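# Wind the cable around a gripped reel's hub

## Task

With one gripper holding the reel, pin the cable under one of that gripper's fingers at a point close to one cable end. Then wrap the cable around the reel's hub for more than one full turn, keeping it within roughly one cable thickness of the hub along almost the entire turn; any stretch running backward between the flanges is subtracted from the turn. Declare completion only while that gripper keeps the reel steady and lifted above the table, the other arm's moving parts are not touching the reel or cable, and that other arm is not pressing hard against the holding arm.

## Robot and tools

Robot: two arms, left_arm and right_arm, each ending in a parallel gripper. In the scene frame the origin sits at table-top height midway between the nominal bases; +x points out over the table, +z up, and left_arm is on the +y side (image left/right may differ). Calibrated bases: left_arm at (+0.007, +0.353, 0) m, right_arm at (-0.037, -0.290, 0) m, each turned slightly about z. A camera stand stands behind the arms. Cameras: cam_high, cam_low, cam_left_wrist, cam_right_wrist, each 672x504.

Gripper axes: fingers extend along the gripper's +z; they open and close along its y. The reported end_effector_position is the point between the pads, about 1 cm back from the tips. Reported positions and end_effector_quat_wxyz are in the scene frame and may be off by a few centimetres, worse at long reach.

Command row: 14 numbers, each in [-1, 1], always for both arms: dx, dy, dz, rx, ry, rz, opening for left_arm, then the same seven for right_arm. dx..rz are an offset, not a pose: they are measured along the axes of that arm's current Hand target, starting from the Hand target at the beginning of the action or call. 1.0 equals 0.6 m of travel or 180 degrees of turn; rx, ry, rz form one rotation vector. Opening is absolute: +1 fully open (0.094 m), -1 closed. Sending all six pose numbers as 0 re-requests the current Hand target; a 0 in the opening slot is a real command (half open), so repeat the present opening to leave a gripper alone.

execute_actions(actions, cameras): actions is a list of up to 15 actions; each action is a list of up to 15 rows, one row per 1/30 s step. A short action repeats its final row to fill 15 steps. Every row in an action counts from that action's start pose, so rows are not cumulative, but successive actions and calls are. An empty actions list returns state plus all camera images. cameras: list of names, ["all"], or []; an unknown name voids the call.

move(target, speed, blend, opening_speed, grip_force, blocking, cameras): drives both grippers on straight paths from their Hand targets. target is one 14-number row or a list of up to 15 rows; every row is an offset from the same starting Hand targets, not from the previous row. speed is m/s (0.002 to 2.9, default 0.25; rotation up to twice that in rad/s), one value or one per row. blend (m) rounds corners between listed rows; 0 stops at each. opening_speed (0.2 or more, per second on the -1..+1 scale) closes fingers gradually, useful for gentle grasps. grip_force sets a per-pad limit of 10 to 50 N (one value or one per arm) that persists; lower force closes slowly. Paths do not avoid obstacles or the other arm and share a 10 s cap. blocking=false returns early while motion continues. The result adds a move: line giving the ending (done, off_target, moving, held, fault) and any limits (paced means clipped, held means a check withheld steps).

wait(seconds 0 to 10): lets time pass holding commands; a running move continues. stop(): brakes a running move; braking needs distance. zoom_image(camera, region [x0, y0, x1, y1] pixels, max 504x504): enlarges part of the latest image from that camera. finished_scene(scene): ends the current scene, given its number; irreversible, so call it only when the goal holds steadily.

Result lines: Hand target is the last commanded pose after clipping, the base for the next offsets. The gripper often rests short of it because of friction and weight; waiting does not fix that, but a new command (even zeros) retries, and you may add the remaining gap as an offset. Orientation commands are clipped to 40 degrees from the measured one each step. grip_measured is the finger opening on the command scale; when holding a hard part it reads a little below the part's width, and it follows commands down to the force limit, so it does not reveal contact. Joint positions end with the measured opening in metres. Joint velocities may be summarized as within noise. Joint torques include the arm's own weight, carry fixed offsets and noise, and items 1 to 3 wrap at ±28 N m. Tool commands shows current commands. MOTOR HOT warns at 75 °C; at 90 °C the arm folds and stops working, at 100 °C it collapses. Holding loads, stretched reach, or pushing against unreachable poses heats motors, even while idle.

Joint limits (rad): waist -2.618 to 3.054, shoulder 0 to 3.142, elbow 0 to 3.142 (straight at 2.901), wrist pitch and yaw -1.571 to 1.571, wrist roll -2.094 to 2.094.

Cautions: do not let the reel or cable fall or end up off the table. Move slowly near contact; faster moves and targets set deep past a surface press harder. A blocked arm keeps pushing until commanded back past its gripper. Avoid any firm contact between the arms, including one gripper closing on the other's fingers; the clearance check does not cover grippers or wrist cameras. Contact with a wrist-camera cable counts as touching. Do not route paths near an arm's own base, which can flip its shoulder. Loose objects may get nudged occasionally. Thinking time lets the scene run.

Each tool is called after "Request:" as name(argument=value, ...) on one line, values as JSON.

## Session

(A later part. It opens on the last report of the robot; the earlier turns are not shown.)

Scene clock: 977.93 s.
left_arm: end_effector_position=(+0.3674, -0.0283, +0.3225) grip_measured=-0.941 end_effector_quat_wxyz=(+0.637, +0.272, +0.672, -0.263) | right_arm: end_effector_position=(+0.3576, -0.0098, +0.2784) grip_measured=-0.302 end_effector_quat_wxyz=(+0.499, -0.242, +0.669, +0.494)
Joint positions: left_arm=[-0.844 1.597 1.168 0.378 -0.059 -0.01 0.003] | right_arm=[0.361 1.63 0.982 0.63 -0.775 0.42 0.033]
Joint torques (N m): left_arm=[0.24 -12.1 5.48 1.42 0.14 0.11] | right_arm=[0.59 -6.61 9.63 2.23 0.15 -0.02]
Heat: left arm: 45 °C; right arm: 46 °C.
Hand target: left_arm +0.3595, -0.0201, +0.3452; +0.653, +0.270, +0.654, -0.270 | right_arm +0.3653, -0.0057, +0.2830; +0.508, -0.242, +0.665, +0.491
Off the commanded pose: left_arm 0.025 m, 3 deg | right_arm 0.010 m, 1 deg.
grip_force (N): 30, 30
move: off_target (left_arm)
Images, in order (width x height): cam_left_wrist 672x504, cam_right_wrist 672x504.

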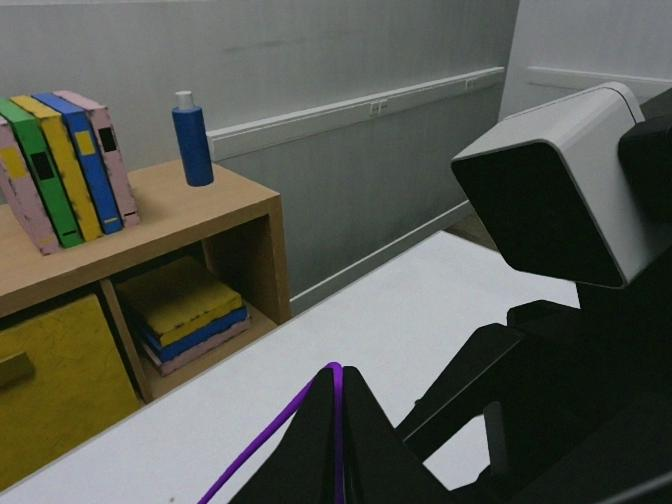

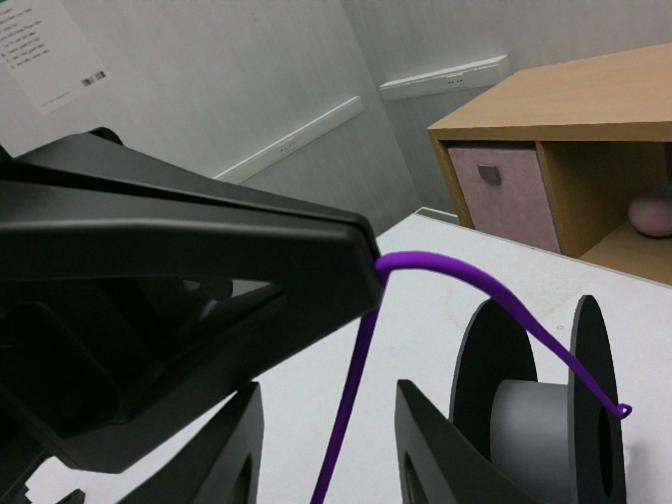

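Request:
move(target=[0,0,0,0,0,0,-1,0.008,-0.006,0,0,0,0,-1], speed=0.05, cameras=["cam_left_wrist","cam_right_wrist"])

Scene clock: 988.90 s.
left_arm: end_effector_position=(+0.3673, -0.0284, +0.3223) grip_measured=-0.941 end_effector_quat_wxyz=(+0.636, +0.273, +0.672, -0.264) | right_arm: end_effector_position=(+0.3596, -0.0094, +0.2760) grip_measured=-0.905 end_effector_quat_wxyz=(+0.501, -0.241, +0.669, +0.493)
Joint positions: left_arm=[-0.844 1.597 1.168 0.377 -0.058 -0.01 0.003] | right_arm=[0.361 1.641 0.982 0.643 -0.774 0.42 0.004]
Joint torques (N m): left_arm=[0.25 -12.11 5.46 1.44 0.12 0.11] | right_arm=[0.35 -6.57 8.75 2.35 0.1 -0.02]
Heat: left arm: 45 °C; right arm: 46 °C.
Hand target: left_arm +0.3596, -0.0201, +0.3451; +0.653, +0.270, +0.654, -0.270 | right_arm +0.3665, -0.0063, +0.2771; +0.508, -0.242, +0.665, +0.491
Off the commanded pose: left_arm 0.026 m, 3 deg | right_arm 0.008 m, 1 deg.
grip_force (N): 30, 30
move: off_target (left_arm)
Images, in order (width x height): cam_left_wrist 672x504, cam_right_wrist 672x504.

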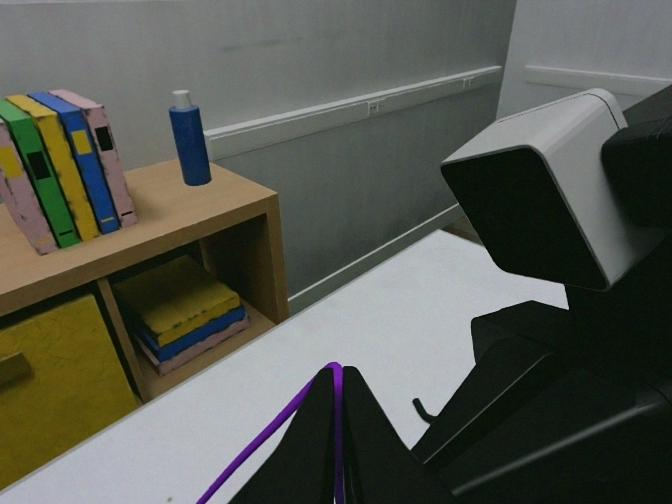

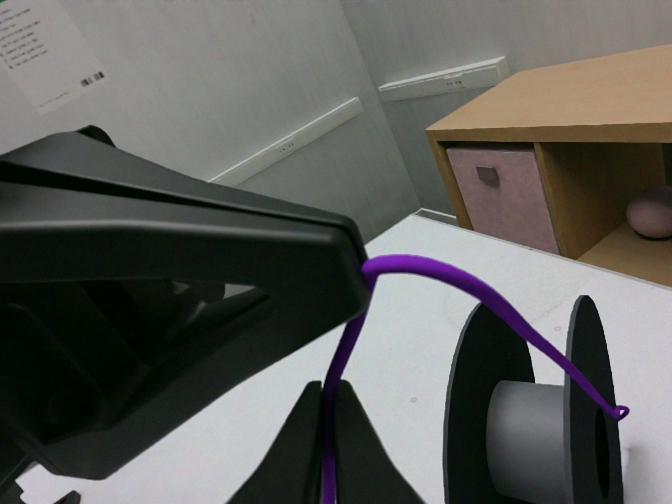

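Request:
move(target=[[0,0,0,0,0,0,-0.72,0,0,0,0,0,0,-1],[0,0,-0.15,0,0,0,-0.72,0,0,0,0,0,0,-1]], speed=0.08, cameras=["all"])

Scene clock: 998.83 s.
left_arm: end_effector_position=(+0.3008, +0.0384, +0.3390) grip_measured=-0.722 end_effector_quat_wxyz=(+0.645, +0.272, +0.661, -0.272) | right_arm: end_effector_position=(+0.3596, -0.0094, +0.2760) grip_measured=-0.906 end_effector_quat_wxyz=(+0.501, -0.241, +0.669, +0.493)
Joint positions: left_arm=[-0.854 1.218 0.89 0.308 -0.056 -0.01 0.013] | right_arm=[0.361 1.641 0.982 0.643 -0.774 0.42 0.004]
Joint torques (N m): left_arm=[-0.44 -6.79 5.24 1.36 -0.09 0.11] | right_arm=[0.35 -6.56 8.77 2.36 0.1 -0.02]
Heat: left arm: 45 °C; right arm: 46 °C.
Hand target: left_arm +0.2958, +0.0434, +0.3454; +0.653, +0.270, +0.654, -0.270 | right_arm +0.3665, -0.0063, +0.2770; +0.508, -0.242, +0.665, +0.491
Off the commanded pose: left_arm 0.009 m, 1 deg | right_arm 0.008 m, 1 deg.
grip_force (N): 30, 30
move: done

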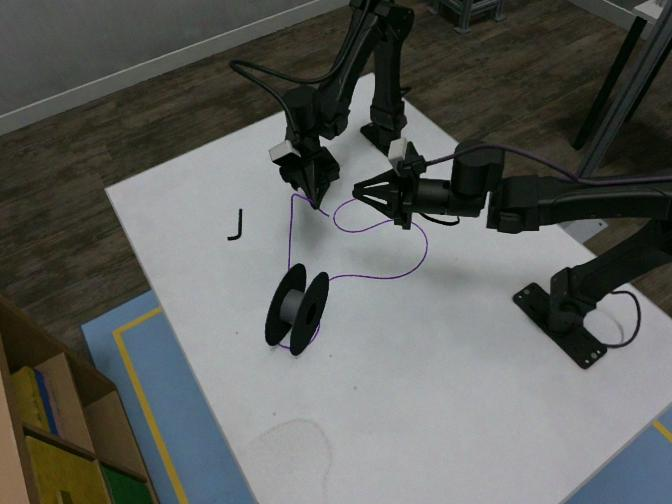

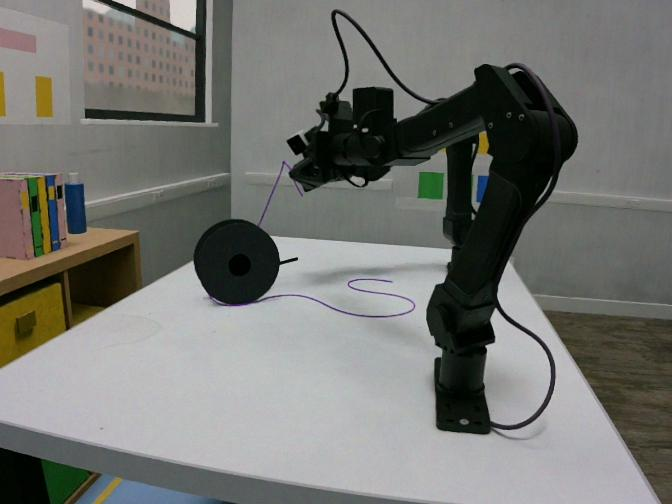

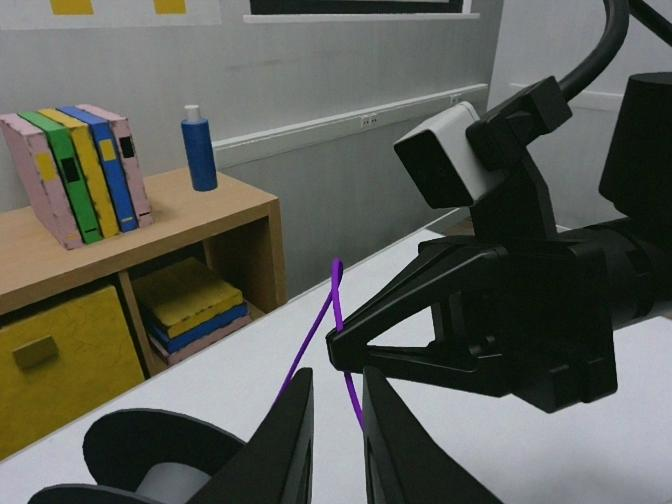

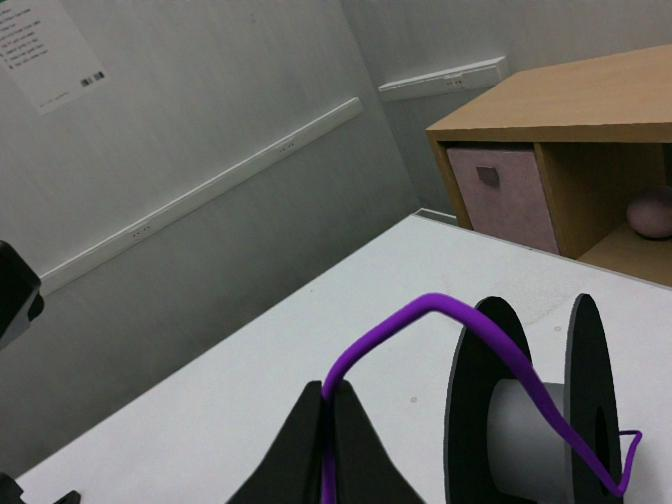

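Request:
move(target=[0,0,0,0,0,0,-0.72,0,0,0,0,0,-0.3,-1], speed=0.2, cameras=["all"])

Scene clock: 1071.37 s.
left_arm: end_effector_position=(+0.3008, +0.0384, +0.3388) grip_measured=-0.722 end_effector_quat_wxyz=(+0.644, +0.272, +0.661, -0.272) | right_arm: end_effector_position=(+0.3608, -0.0099, +0.2775) grip_measured=-0.906 end_effector_quat_wxyz=(+0.673, -0.516, +0.487, +0.211)
Joint positions: left_arm=[-0.854 1.218 0.89 0.307 -0.056 -0.01 0.013] | right_arm=[0.361 1.641 0.982 0.65 -0.766 -0.516 0.004]
Joint torques (N m): left_arm=[-0.43 -6.78 5.24 1.37 -0.09 0.11] | right_arm=[0.35 -6.52 8.75 2.28 0.02 -0.03]
Heat: left arm: 48 °C; right arm: 47 °C.
Hand target: left_arm +0.2958, +0.0434, +0.3453; +0.653, +0.270, +0.654, -0.270 | right_arm +0.3665, -0.0063, +0.2770; +0.676, -0.518, +0.483, +0.206
Off the commanded pose: left_arm 0.010 m, 1 deg | right_arm 0.007 m, 1 deg.
grip_force (N): 30, 30
move: done

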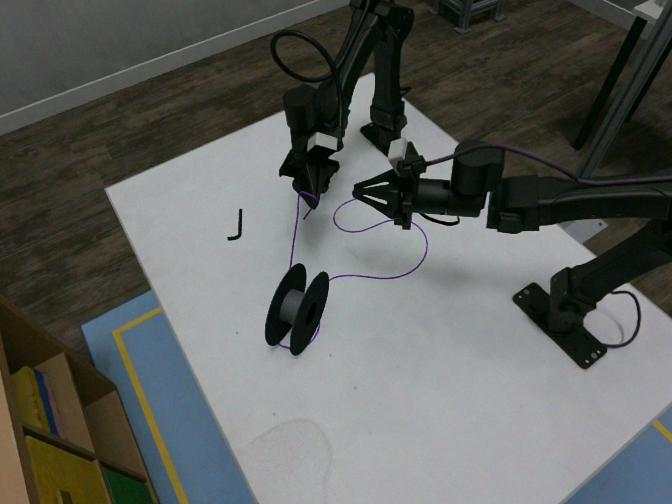

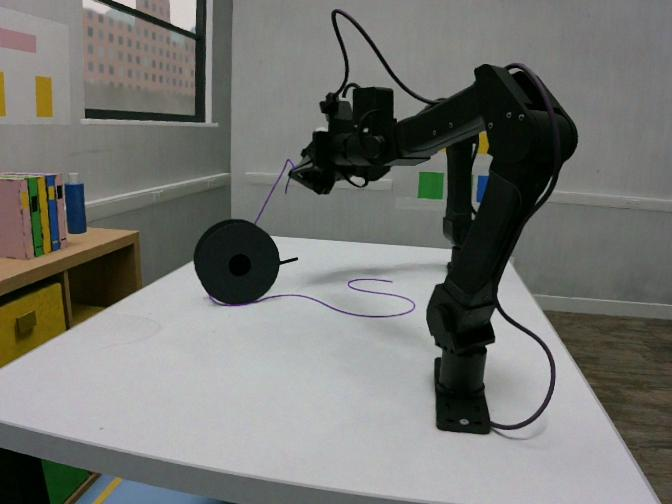

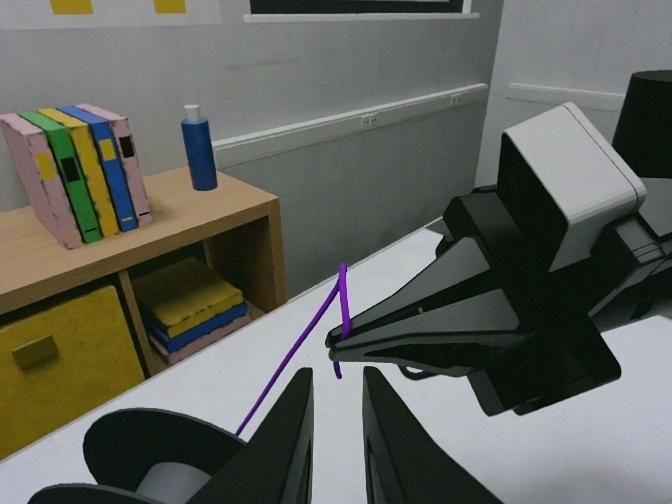

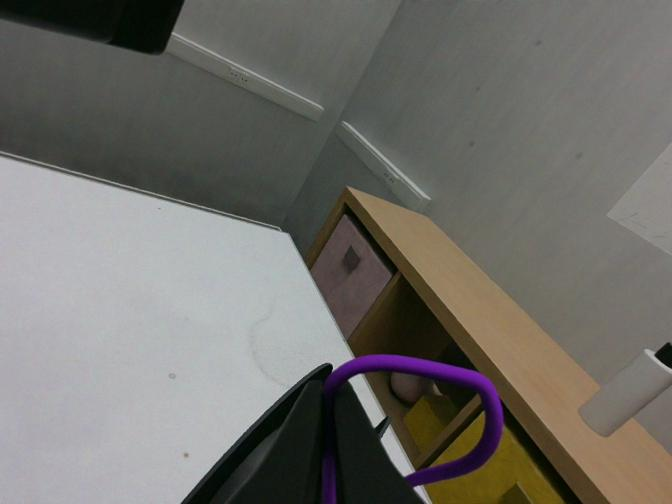

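Request:
move(target=[0,0,0,0,0,0,-0.72,0.342,0.182,-0.166,-0.0583,0.216,0.16,-1], speed=0.2, cameras=["all"])

Scene clock: 1130.67 s.
left_arm: end_effector_position=(+0.3008, +0.0384, +0.3388) grip_measured=-0.722 end_effector_quat_wxyz=(+0.644, +0.272, +0.661, -0.272) | right_arm: end_effector_position=(+0.3329, -0.0986, +0.0546) grip_measured=-0.906 end_effector_quat_wxyz=(+0.372, -0.479, +0.765, +0.218)
Joint positions: left_arm=[-0.854 1.218 0.89 0.307 -0.056 -0.01 0.013] | right_arm=[0.222 1.758 0.856 0.001 -0.641 -0.677 0.004]
Joint torques (N m): left_arm=[-0.43 -6.79 5.27 1.37 -0.1 0.11] | right_arm=[-0.42 -6.65 6.2 1.52 -0.45 -0.14]
Heat: left arm: 50 °C; right arm: 49 °C.
Hand target: left_arm +0.2958, +0.0434, +0.3453; +0.653, +0.270, +0.654, -0.270 | right_arm +0.3299, -0.0997, +0.0448; +0.359, -0.480, +0.768, +0.225
Off the commanded pose: left_arm 0.010 m, 1 deg | right_arm 0.010 m, 2 deg.
grip_force (N): 30, 30
move: done

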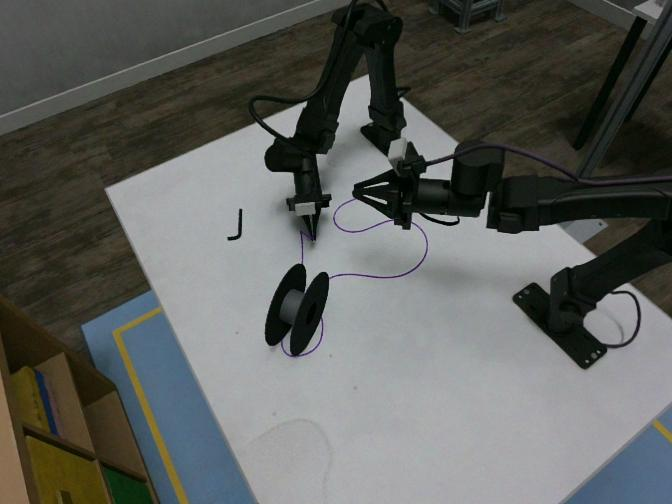

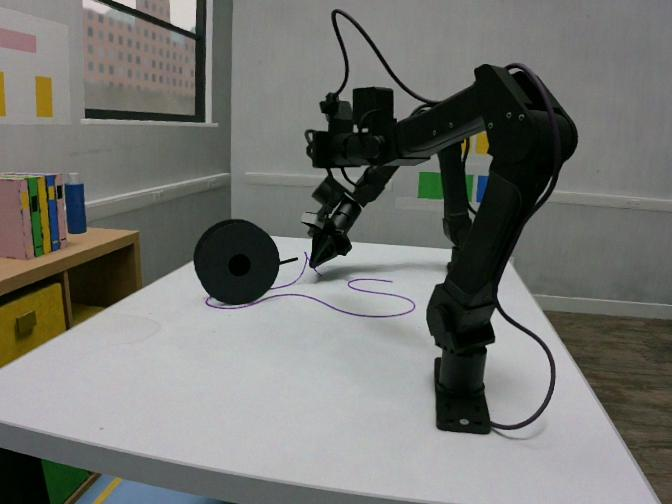

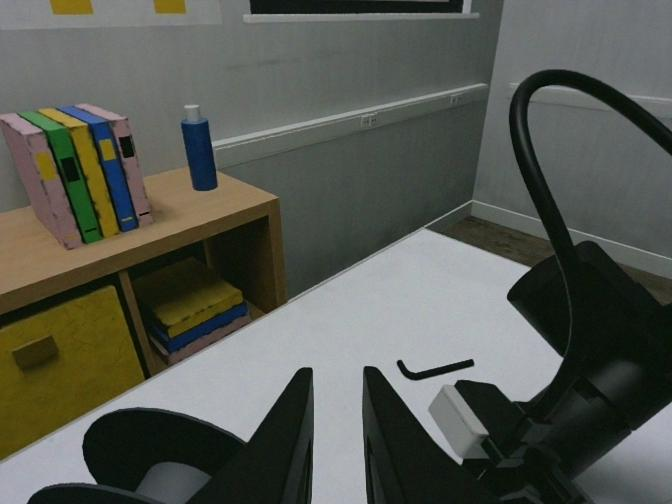

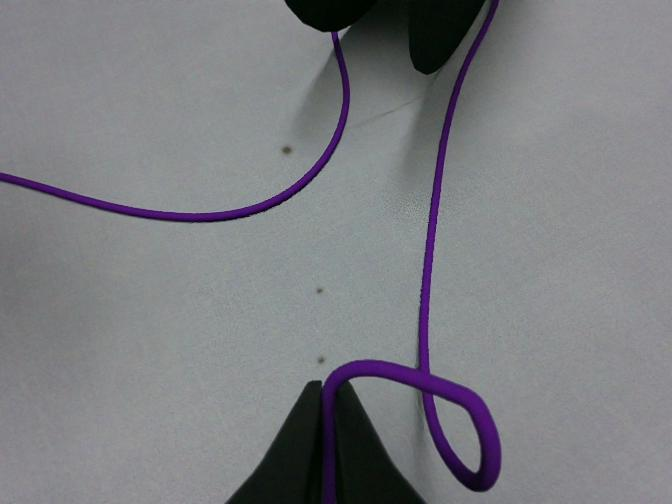

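Request:
move(target=[[0,0,0,0,0,0,-0.72,0.036,0,0.030,0,0,0,-1],[0,0,0,0,0,0,-0.72,0.036,0,0.030,0,0,0,-0.7],[0,0,0,0,0,0,-0.72,-0.06,0,-0.1,0,0,0,-0.7],[0,0,0,0,0,0,-0.72,-0.15,0,-0.25,0,0,0,-0.7]], speed=0.1, cameras=["all"])

Scene clock: 1143.27 s.
left_arm: end_effector_position=(+0.3008, +0.0384, +0.3388) grip_measured=-0.722 end_effector_quat_wxyz=(+0.644, +0.272, +0.661, -0.272) | right_arm: end_effector_position=(+0.3074, -0.1532, +0.1918) grip_measured=-0.702 end_effector_quat_wxyz=(+0.340, -0.472, +0.782, +0.222)
Joint positions: left_arm=[-0.854 1.218 0.89 0.307 -0.056 -0.01 0.013] | right_arm=[0.062 1.5 1.231 -0.812 -0.71 -0.85 0.014]
Joint torques (N m): left_arm=[-0.43 -6.78 5.27 1.38 -0.1 0.11] | right_arm=[-0.38 -9.05 8.76 1.15 -0.78 -0.13]
Heat: left arm: 50 °C; right arm: 47 °C.
Hand target: left_arm +0.2958, +0.0434, +0.3453; +0.653, +0.270, +0.654, -0.270 | right_arm +0.3049, -0.1512, +0.2100; +0.359, -0.480, +0.768, +0.225
Off the commanded pose: left_arm 0.010 m, 1 deg | right_arm 0.019 m, 3 deg.
grip_force (N): 30, 30
move: off_target (right_arm)

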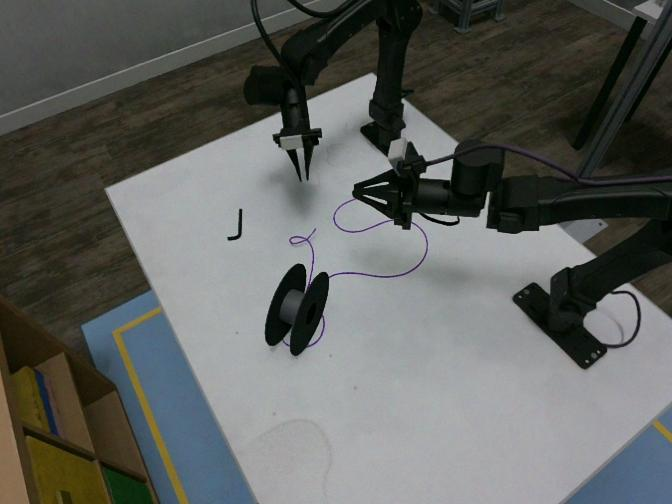

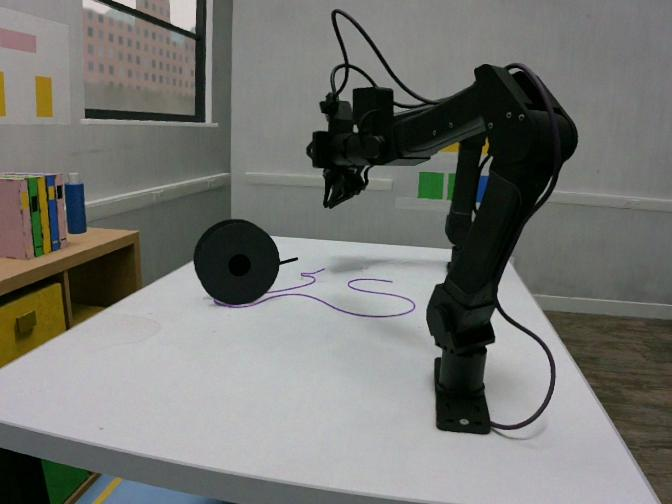

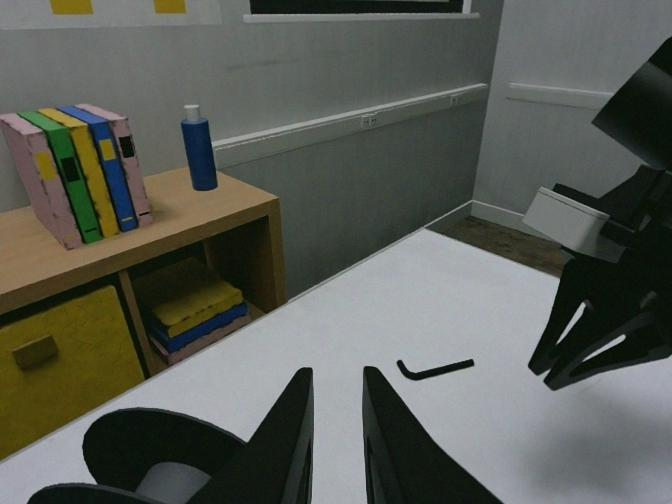

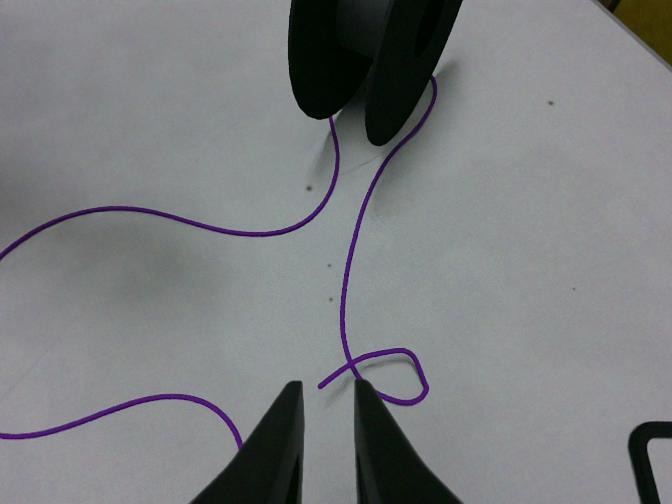

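Request:
move(target=[[0.108,-0.0933,0.1033,0,0.4167,0,0,0.1155,-0.005,-0.19,0,0,0,-0.15],[0.3755,-0.111,0.2033,-0.488,0.2875,-0.3745,0,0.1155,-0.005,-0.19,0,0,0,-0.15]], speed=0.25, cameras=["all"])

Scene clock: 1232.67 s.
left_arm: end_effector_position=(+0.3283, -0.0853, +0.1229) grip_measured=-0.002 end_effector_quat_wxyz=(+0.134, -0.463, +0.867, -0.124) | right_arm: end_effector_position=(+0.2461, -0.2731, +0.2249) grip_measured=-0.152 end_effector_quat_wxyz=(+0.349, -0.482, +0.776, +0.210)
Joint positions: left_arm=[-1.031 2.623 2.832 -1.51 -0.251 -1.969 0.047] | right_arm=[-0.429 1.466 1.363 -1.431 -0.838 -1.535 0.04]
Joint torques (N m): left_arm=[0.43 -11.78 7.56 0.36 -0.16 -0.05] | right_arm=[-0.34 -4.05 8.14 0.19 -0.98 -0.15]
Heat: left arm: 49 °C; right arm: 42 °C.
Hand target: left_arm +0.3349, -0.0898, +0.1198; +0.113, -0.496, +0.858, +0.066 | right_arm +0.2500, -0.2712, +0.2302; +0.359, -0.480, +0.768, +0.225
Off the commanded pose: left_arm 0.008 m, 22 deg | right_arm 0.007 m, 2 deg.
elbow stopped short (left arm): the move would have taken joint 3 (elbow) straighter than the controller allows.
grip_force (N): 30, 30
move: off_target (left_arm)

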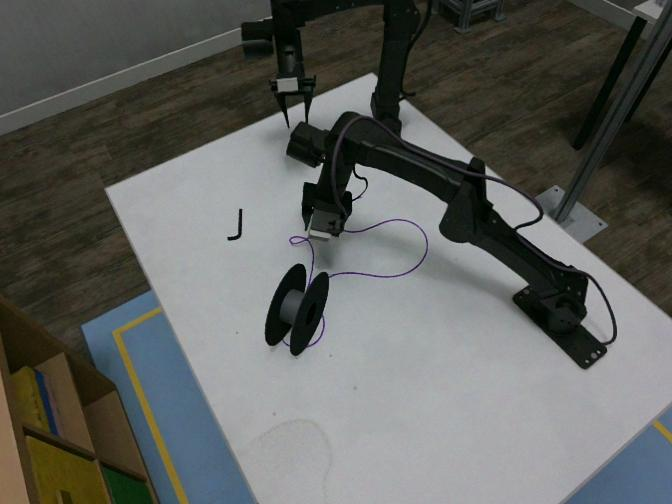

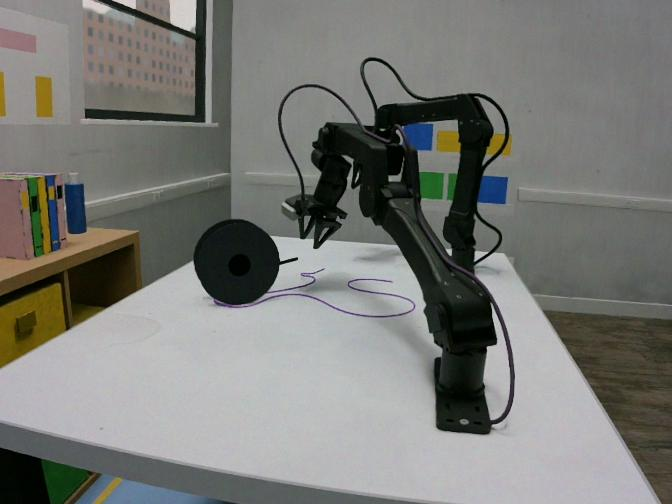

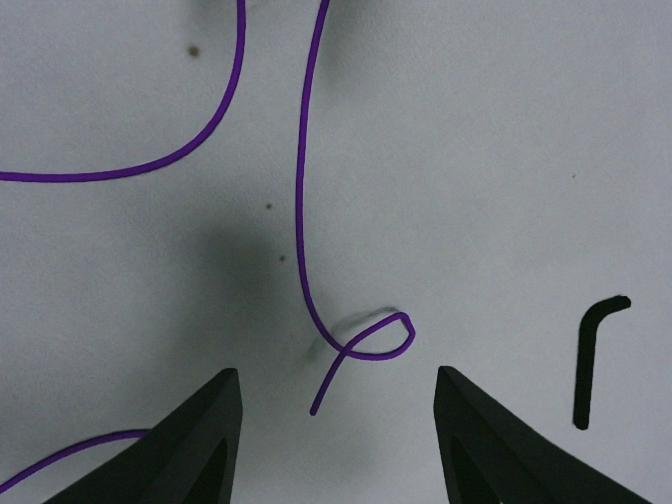

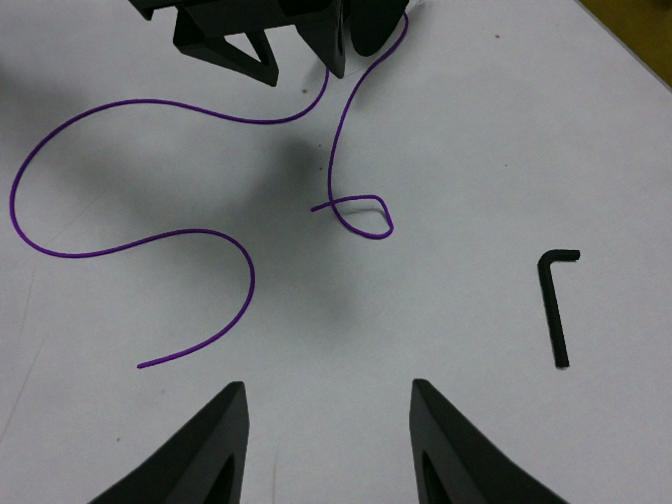

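Request:
move(target=[[-0.103,0.108,-0.18,0,0,0,-0.5,0,0,0,0,0,0,-0.15],[-0.204,0.239,-0.256,0.406,-0.213,0.4425,-0.5,0,0,0,0,0,0,-0.15],[-0.204,0.239,-0.256,0.406,-0.213,0.4425,-0.5,-0.073,-0.0075,0.4253,0.0148,0.1121,0.0171,-0.15]], speed=0.25, cameras=["all"])

Scene clock: 1284.77 s.
left_arm: end_effector_position=(+0.2505, +0.0469, +0.2881) grip_measured=-0.498 end_effector_quat_wxyz=(+0.513, +0.317, +0.769, -0.210) | right_arm: end_effector_position=(+0.3420, -0.0750, +0.1007) grip_measured=-0.152 end_effector_quat_wxyz=(+0.217, -0.488, +0.836, +0.126)
Joint positions: left_arm=[-0.998 1.147 1.009 -0.266 -0.194 -0.08 0.024] | right_arm=[0.398 1.831 1.387 -0.716 -0.306 -0.605 0.04]
Joint torques (N m): left_arm=[0.55 -5.96 5.23 1.56 0.05 0.11] | right_arm=[-0.38 -8.02 8.77 1.43 -0.32 0.08]
Heat: left arm: 44 °C; right arm: 40 °C.
Hand target: left_arm +0.2501, +0.0498, +0.2999; +0.530, +0.313, +0.757, -0.220 | right_arm +0.3518, -0.0719, +0.0999; +0.223, -0.483, +0.837, +0.129
Off the commanded pose: left_arm 0.012 m, 3 deg | right_arm 0.010 m, 1 deg.
elbow stopped short (left arm): the move would have taken joint 3 (elbow) straighter than the controller allows.
grip_force (N): 30, 30
move: off_target (left_arm)

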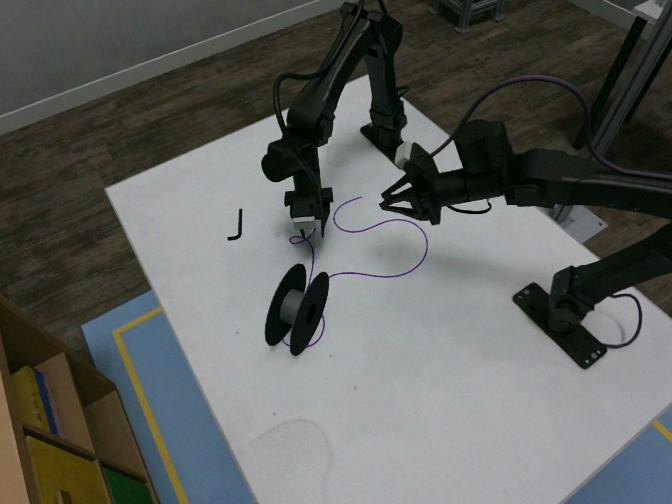

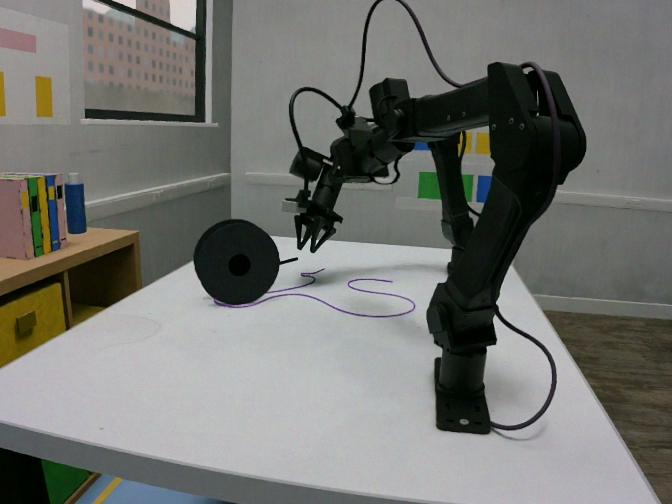

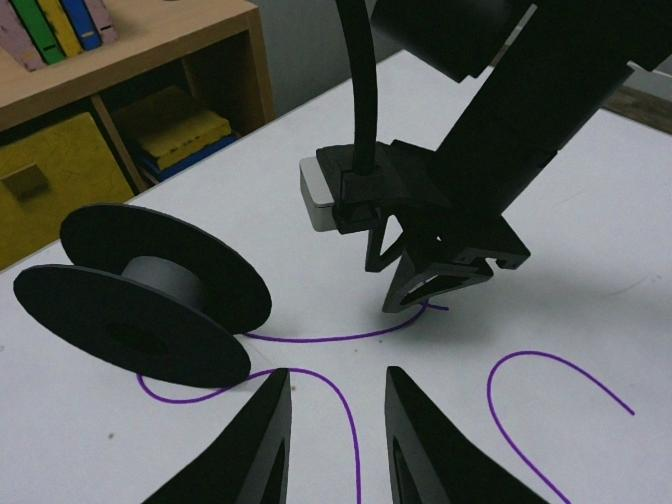

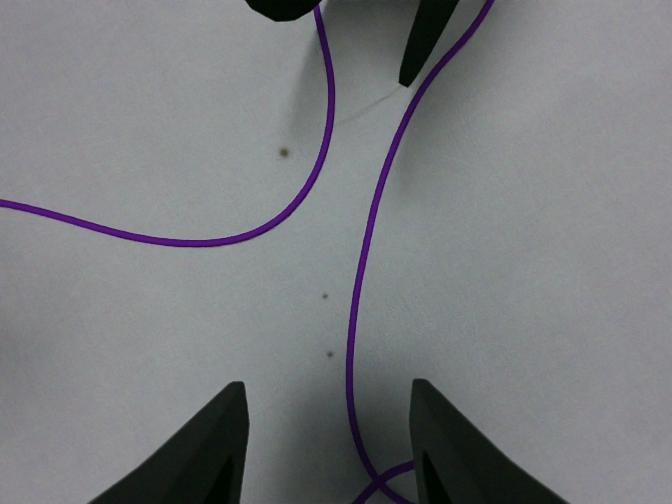

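Request:
move(target=[[0,0,0,0,0,0,-0.5,0.045,-0.012,0.078,0,0,0,-0.4],[0,0,0,0,0,0,-0.5,0.0692,-0.012,0.1198,0,0,0,-0.4]], speed=0.1, cameras=["cam_right_wrist"])

Scene clock: 1292.17 s.
left_arm: end_effector_position=(+0.2505, +0.0469, +0.2881) grip_measured=-0.498 end_effector_quat_wxyz=(+0.513, +0.317, +0.769, -0.210) | right_arm: end_effector_position=(+0.3578, -0.0754, +0.0283) grip_measured=-0.398 end_effector_quat_wxyz=(+0.228, -0.483, +0.837, +0.123)
Joint positions: left_arm=[-0.998 1.147 1.009 -0.266 -0.194 -0.08 0.024] | right_arm=[0.384 1.956 1.243 -0.424 -0.305 -0.605 0.028]
Joint torques (N m): left_arm=[0.55 -5.94 5.23 1.55 0.05 0.12] | right_arm=[-0.47 -8.7 5.6 1.59 -0.35 -0.05]
Heat: left arm: 45 °C; right arm: 40 °C.
Hand target: left_arm +0.2501, +0.0498, +0.2999; +0.530, +0.313, +0.757, -0.220 | right_arm +0.3579, -0.0757, +0.0168; +0.223, -0.483, +0.837, +0.129
Off the commanded pose: left_arm 0.012 m, 3 deg | right_arm 0.011 m, 1 deg.
grip_force (N): 30, 30
move: off_target (left_arm, right_arm)
Images, in order (width x height): cam_right_wrist 672x504.

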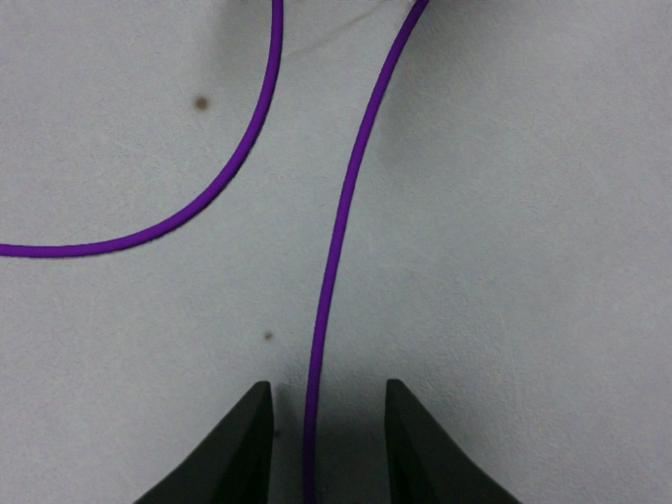

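Request:
move(target=[[0,0,0,0,0,0,-0.5,0.0117,0.006,0.0202,0,0,0,-0.4],[0,0,0,0,0,0,-0.5,0.0117,0.006,0.0202,0,0,0,-1]], speed=0.06, cameras=["cam_right_wrist"])

Scene clock: 1299.37 s.
left_arm: end_effector_position=(+0.2505, +0.0469, +0.2881) grip_measured=-0.498 end_effector_quat_wxyz=(+0.513, +0.317, +0.769, -0.210) | right_arm: end_effector_position=(+0.3583, -0.0752, +0.0183) grip_measured=-0.962 end_effector_quat_wxyz=(+0.234, -0.483, +0.835, +0.122)
Joint positions: left_arm=[-0.998 1.147 1.009 -0.266 -0.194 -0.08 0.024] | right_arm=[0.384 1.969 1.211 -0.366 -0.305 -0.605 0.002]
Joint torques (N m): left_arm=[0.57 -5.94 5.24 1.55 0.05 0.11] | right_arm=[0.18 -8.29 5.19 1.56 -0.32 0.02]
Heat: left arm: 46 °C; right arm: 40 °C.
Hand target: left_arm +0.2501, +0.0498, +0.2999; +0.530, +0.313, +0.757, -0.220 | right_arm +0.3548, -0.0739, +0.0029; +0.223, -0.483, +0.837, +0.129
Off the commanded pose: left_arm 0.012 m, 3 deg | right_arm 0.016 m, 1 deg.
grip_force (N): 30, 30
move: off_target (left_arm, right_arm); target 2's new opening was sent with right_arm's hand 0.016 m and 1 deg from that target
Images, in order (width x height): cam_right_wrist 672x504.

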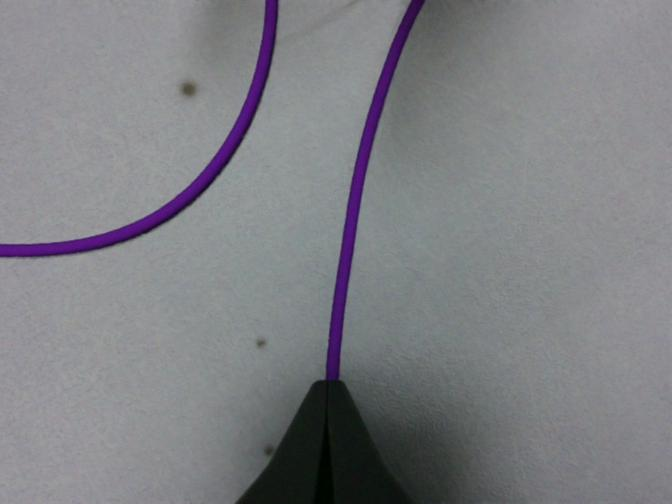

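Request:
move(target=[[0,0,0,0,0,0,-0.5,0,0,0,0,0,0,-0.5],[0,0,0,0,0,0,-0.5,0.01,0,0.0173,0,0,0,-0.5]], speed=0.06, cameras=["cam_right_wrist"])

Scene clock: 1306.10 s.
left_arm: end_effector_position=(+0.2505, +0.0469, +0.2881) grip_measured=-0.498 end_effector_quat_wxyz=(+0.513, +0.317, +0.769, -0.210) | right_arm: end_effector_position=(+0.3632, -0.0726, +0.0155) grip_measured=-0.502 end_effector_quat_wxyz=(+0.248, -0.483, +0.831, +0.122)
Joint positions: left_arm=[-0.998 1.147 1.009 -0.266 -0.194 -0.08 0.024] | right_arm=[0.384 1.979 1.198 -0.316 -0.309 -0.605 0.023]
Joint torques (N m): left_arm=[0.57 -5.93 5.24 1.55 0.07 0.11] | right_arm=[0.14 -7.42 4.59 1.53 -0.29 0.01]
Heat: left arm: 46 °C; right arm: 40 °C.
Hand target: left_arm +0.2501, +0.0498, +0.2999; +0.530, +0.313, +0.757, -0.220 | right_arm +0.3549, -0.0739, -0.0091; +0.223, -0.483, +0.837, +0.129
Off the commanded pose: left_arm 0.012 m, 3 deg | right_arm 0.026 m, 3 deg.
grip_force (N): 30, 30
move: off_target (left_arm, right_arm)
Images, in order (width x height): cam_right_wrist 672x504.

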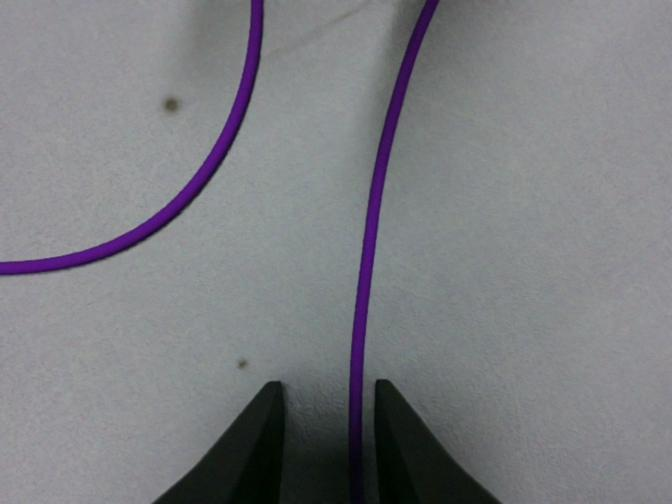

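Request:
move(target=[0,0,0,0,0,0,-0.5,0,-0.005,0,0,0,0,-1], speed=0.06, cameras=["cam_right_wrist"])

Scene clock: 1311.43 s.
left_arm: end_effector_position=(+0.2505, +0.0469, +0.2881) grip_measured=-0.498 end_effector_quat_wxyz=(+0.513, +0.317, +0.769, -0.210) | right_arm: end_effector_position=(+0.3627, -0.0702, +0.0152) grip_measured=-0.920 end_effector_quat_wxyz=(+0.249, -0.484, +0.829, +0.129)
Joint positions: left_arm=[-0.998 1.147 1.009 -0.266 -0.194 -0.08 0.024] | right_arm=[0.384 1.983 1.198 -0.31 -0.323 -0.605 0.004]
Joint torques (N m): left_arm=[0.55 -5.94 5.24 1.54 0.06 0.12] | right_arm=[-0.35 -7.32 5.35 1.4 -0.17 -0.05]
Heat: left arm: 46 °C; right arm: 40 °C.
Hand target: left_arm +0.2501, +0.0498, +0.2999; +0.530, +0.313, +0.757, -0.220 | right_arm +0.3575, -0.0754, -0.0090; +0.224, -0.483, +0.837, +0.129
Off the commanded pose: left_arm 0.012 m, 3 deg | right_arm 0.025 m, 3 deg.
grip_force (N): 30, 30
move: off_target (left_arm, right_arm)
Images, in order (width x height): cam_right_wrist 672x504.

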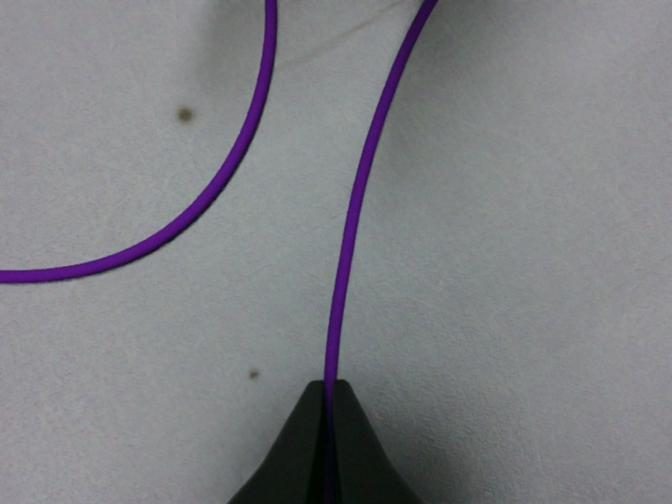

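Request:
move(target=[0,0,0,0,0,0,-0.5,-0.145,0,-0.25,0,0,0,-1], speed=0.12, cameras=["all"])

Scene clock: 1402.53 s.
left_arm: end_effector_position=(+0.2505, +0.0469, +0.2881) grip_measured=-0.498 end_effector_quat_wxyz=(+0.513, +0.317, +0.769, -0.210) | right_arm: end_effector_position=(+0.3579, -0.0747, +0.1417) grip_measured=-0.923 end_effector_quat_wxyz=(+0.203, -0.482, +0.843, +0.129)
Joint positions: left_arm=[-0.998 1.147 1.009 -0.266 -0.194 -0.08 0.024] | right_arm=[0.384 1.894 1.644 -0.941 -0.309 -0.605 0.004]
Joint torques (N m): left_arm=[0.55 -5.94 5.24 1.55 0.05 0.11] | right_arm=[-0.21 -13.7 8.55 1.01 -0.32 -0.02]
Heat: left arm: 49 °C; right arm: 40 °C.
Hand target: left_arm +0.2501, +0.0498, +0.2999; +0.530, +0.313, +0.757, -0.220 | right_arm +0.3578, -0.0748, +0.1643; +0.223, -0.483, +0.837, +0.129
Off the commanded pose: left_arm 0.012 m, 3 deg | right_arm 0.023 m, 3 deg.
grip_force (N): 30, 30
move: off_target (left_arm, right_arm)

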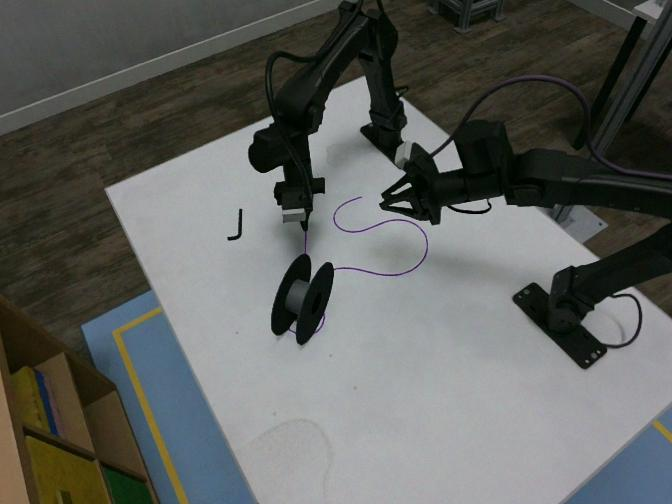

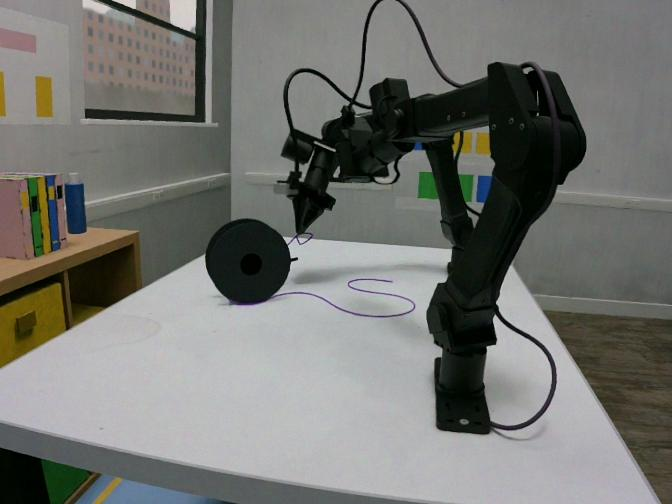

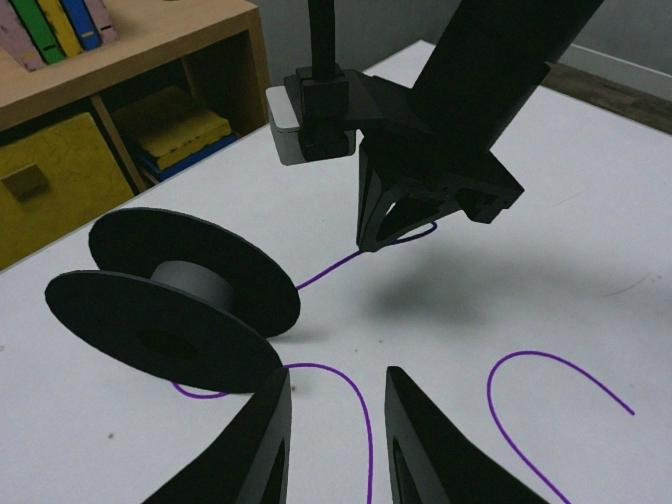

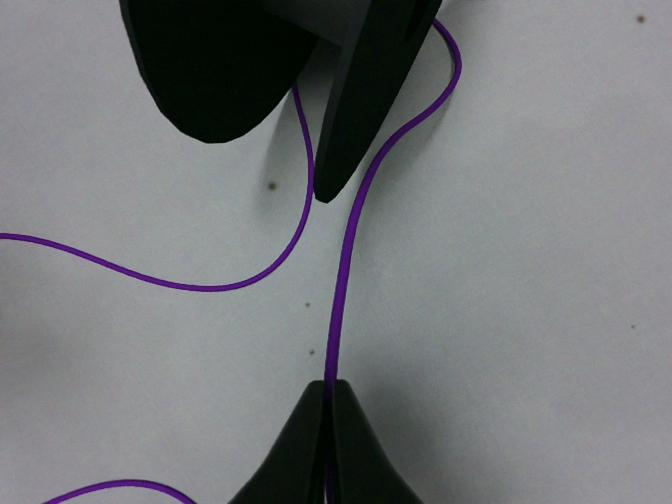

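Request:
move(target=[[0,0,0,0,0,0,-0.15,0,0,0,0,-0.1667,0,-1],[0.0905,0.0762,0.195,-0.3495,0.1411,-0.2442,-0.15,0,0,0,0,-0.1667,0,-1]], speed=0.2, cameras=["all"])

Scene clock: 1512.47 s.
left_arm: end_effector_position=(+0.3427, +0.0181, +0.2095) grip_measured=-0.152 end_effector_quat_wxyz=(+0.351, -0.222, +0.909, +0.034) | right_arm: end_effector_position=(+0.3615, -0.0753, +0.1492) grip_measured=-0.923 end_effector_quat_wxyz=(+0.414, -0.432, +0.763, +0.244)
Joint positions: left_arm=[-1.043 2.27 2.409 -1.539 -0.704 -1.452 0.04] | right_arm=[0.258 1.663 1.067 -0.145 -0.65 -0.488 0.004]
Joint torques (N m): left_arm=[0.36 -9.78 7.56 -0.02 -0.49 -0.07] | right_arm=[-0.29 -11.71 5.7 2.1 -0.59 0.07]
Heat: left arm: 50 °C; right arm: 38 °C.
Hand target: left_arm +0.3470, +0.0174, +0.2090; +0.330, -0.251, +0.905, +0.091 | right_arm +0.3577, -0.0748, +0.1642; +0.432, -0.433, +0.750, +0.249
Off the commanded pose: left_arm 0.004 m, 8 deg | right_arm 0.016 m, 3 deg.
joint sent to its limit (left arm) — joint 4 (wrist pitch), lower limit. The joint targets are off in orientation, not in position.
grip_force (N): 30, 30
move: off_target (left_arm, right_arm)

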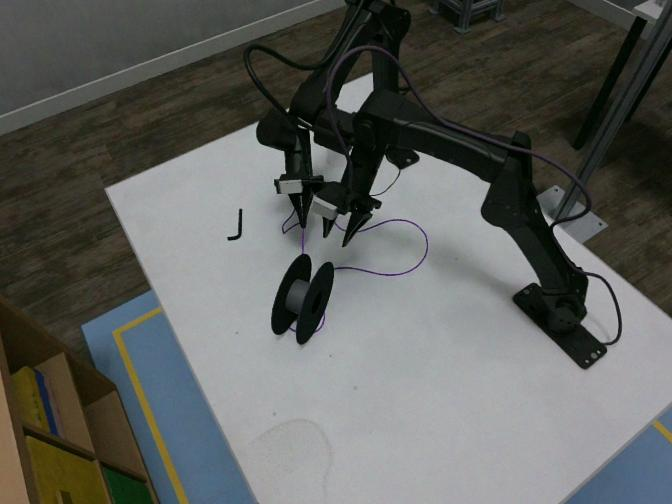

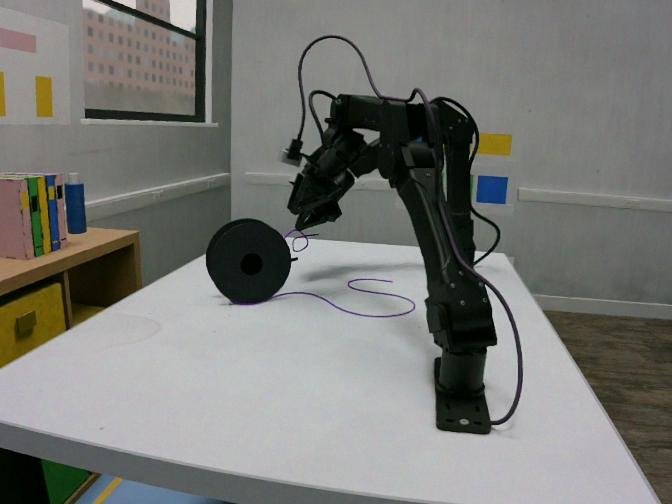

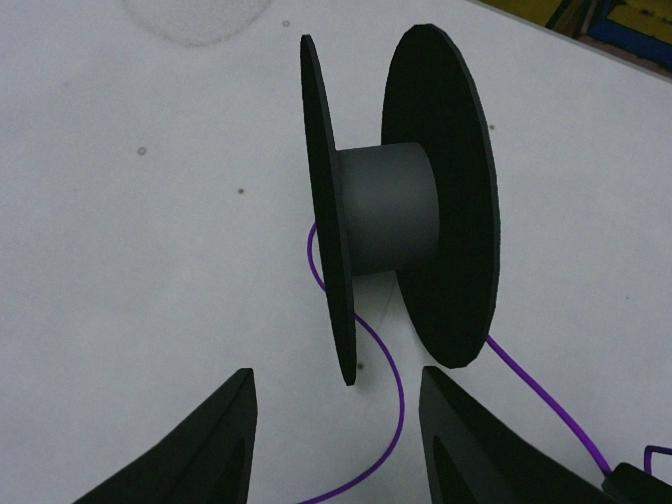

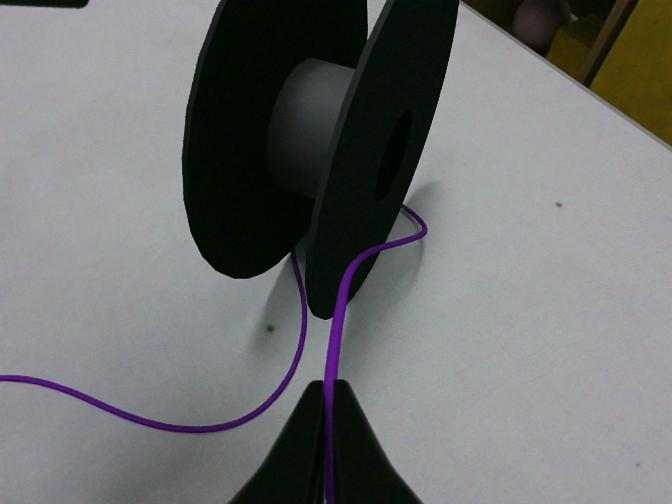

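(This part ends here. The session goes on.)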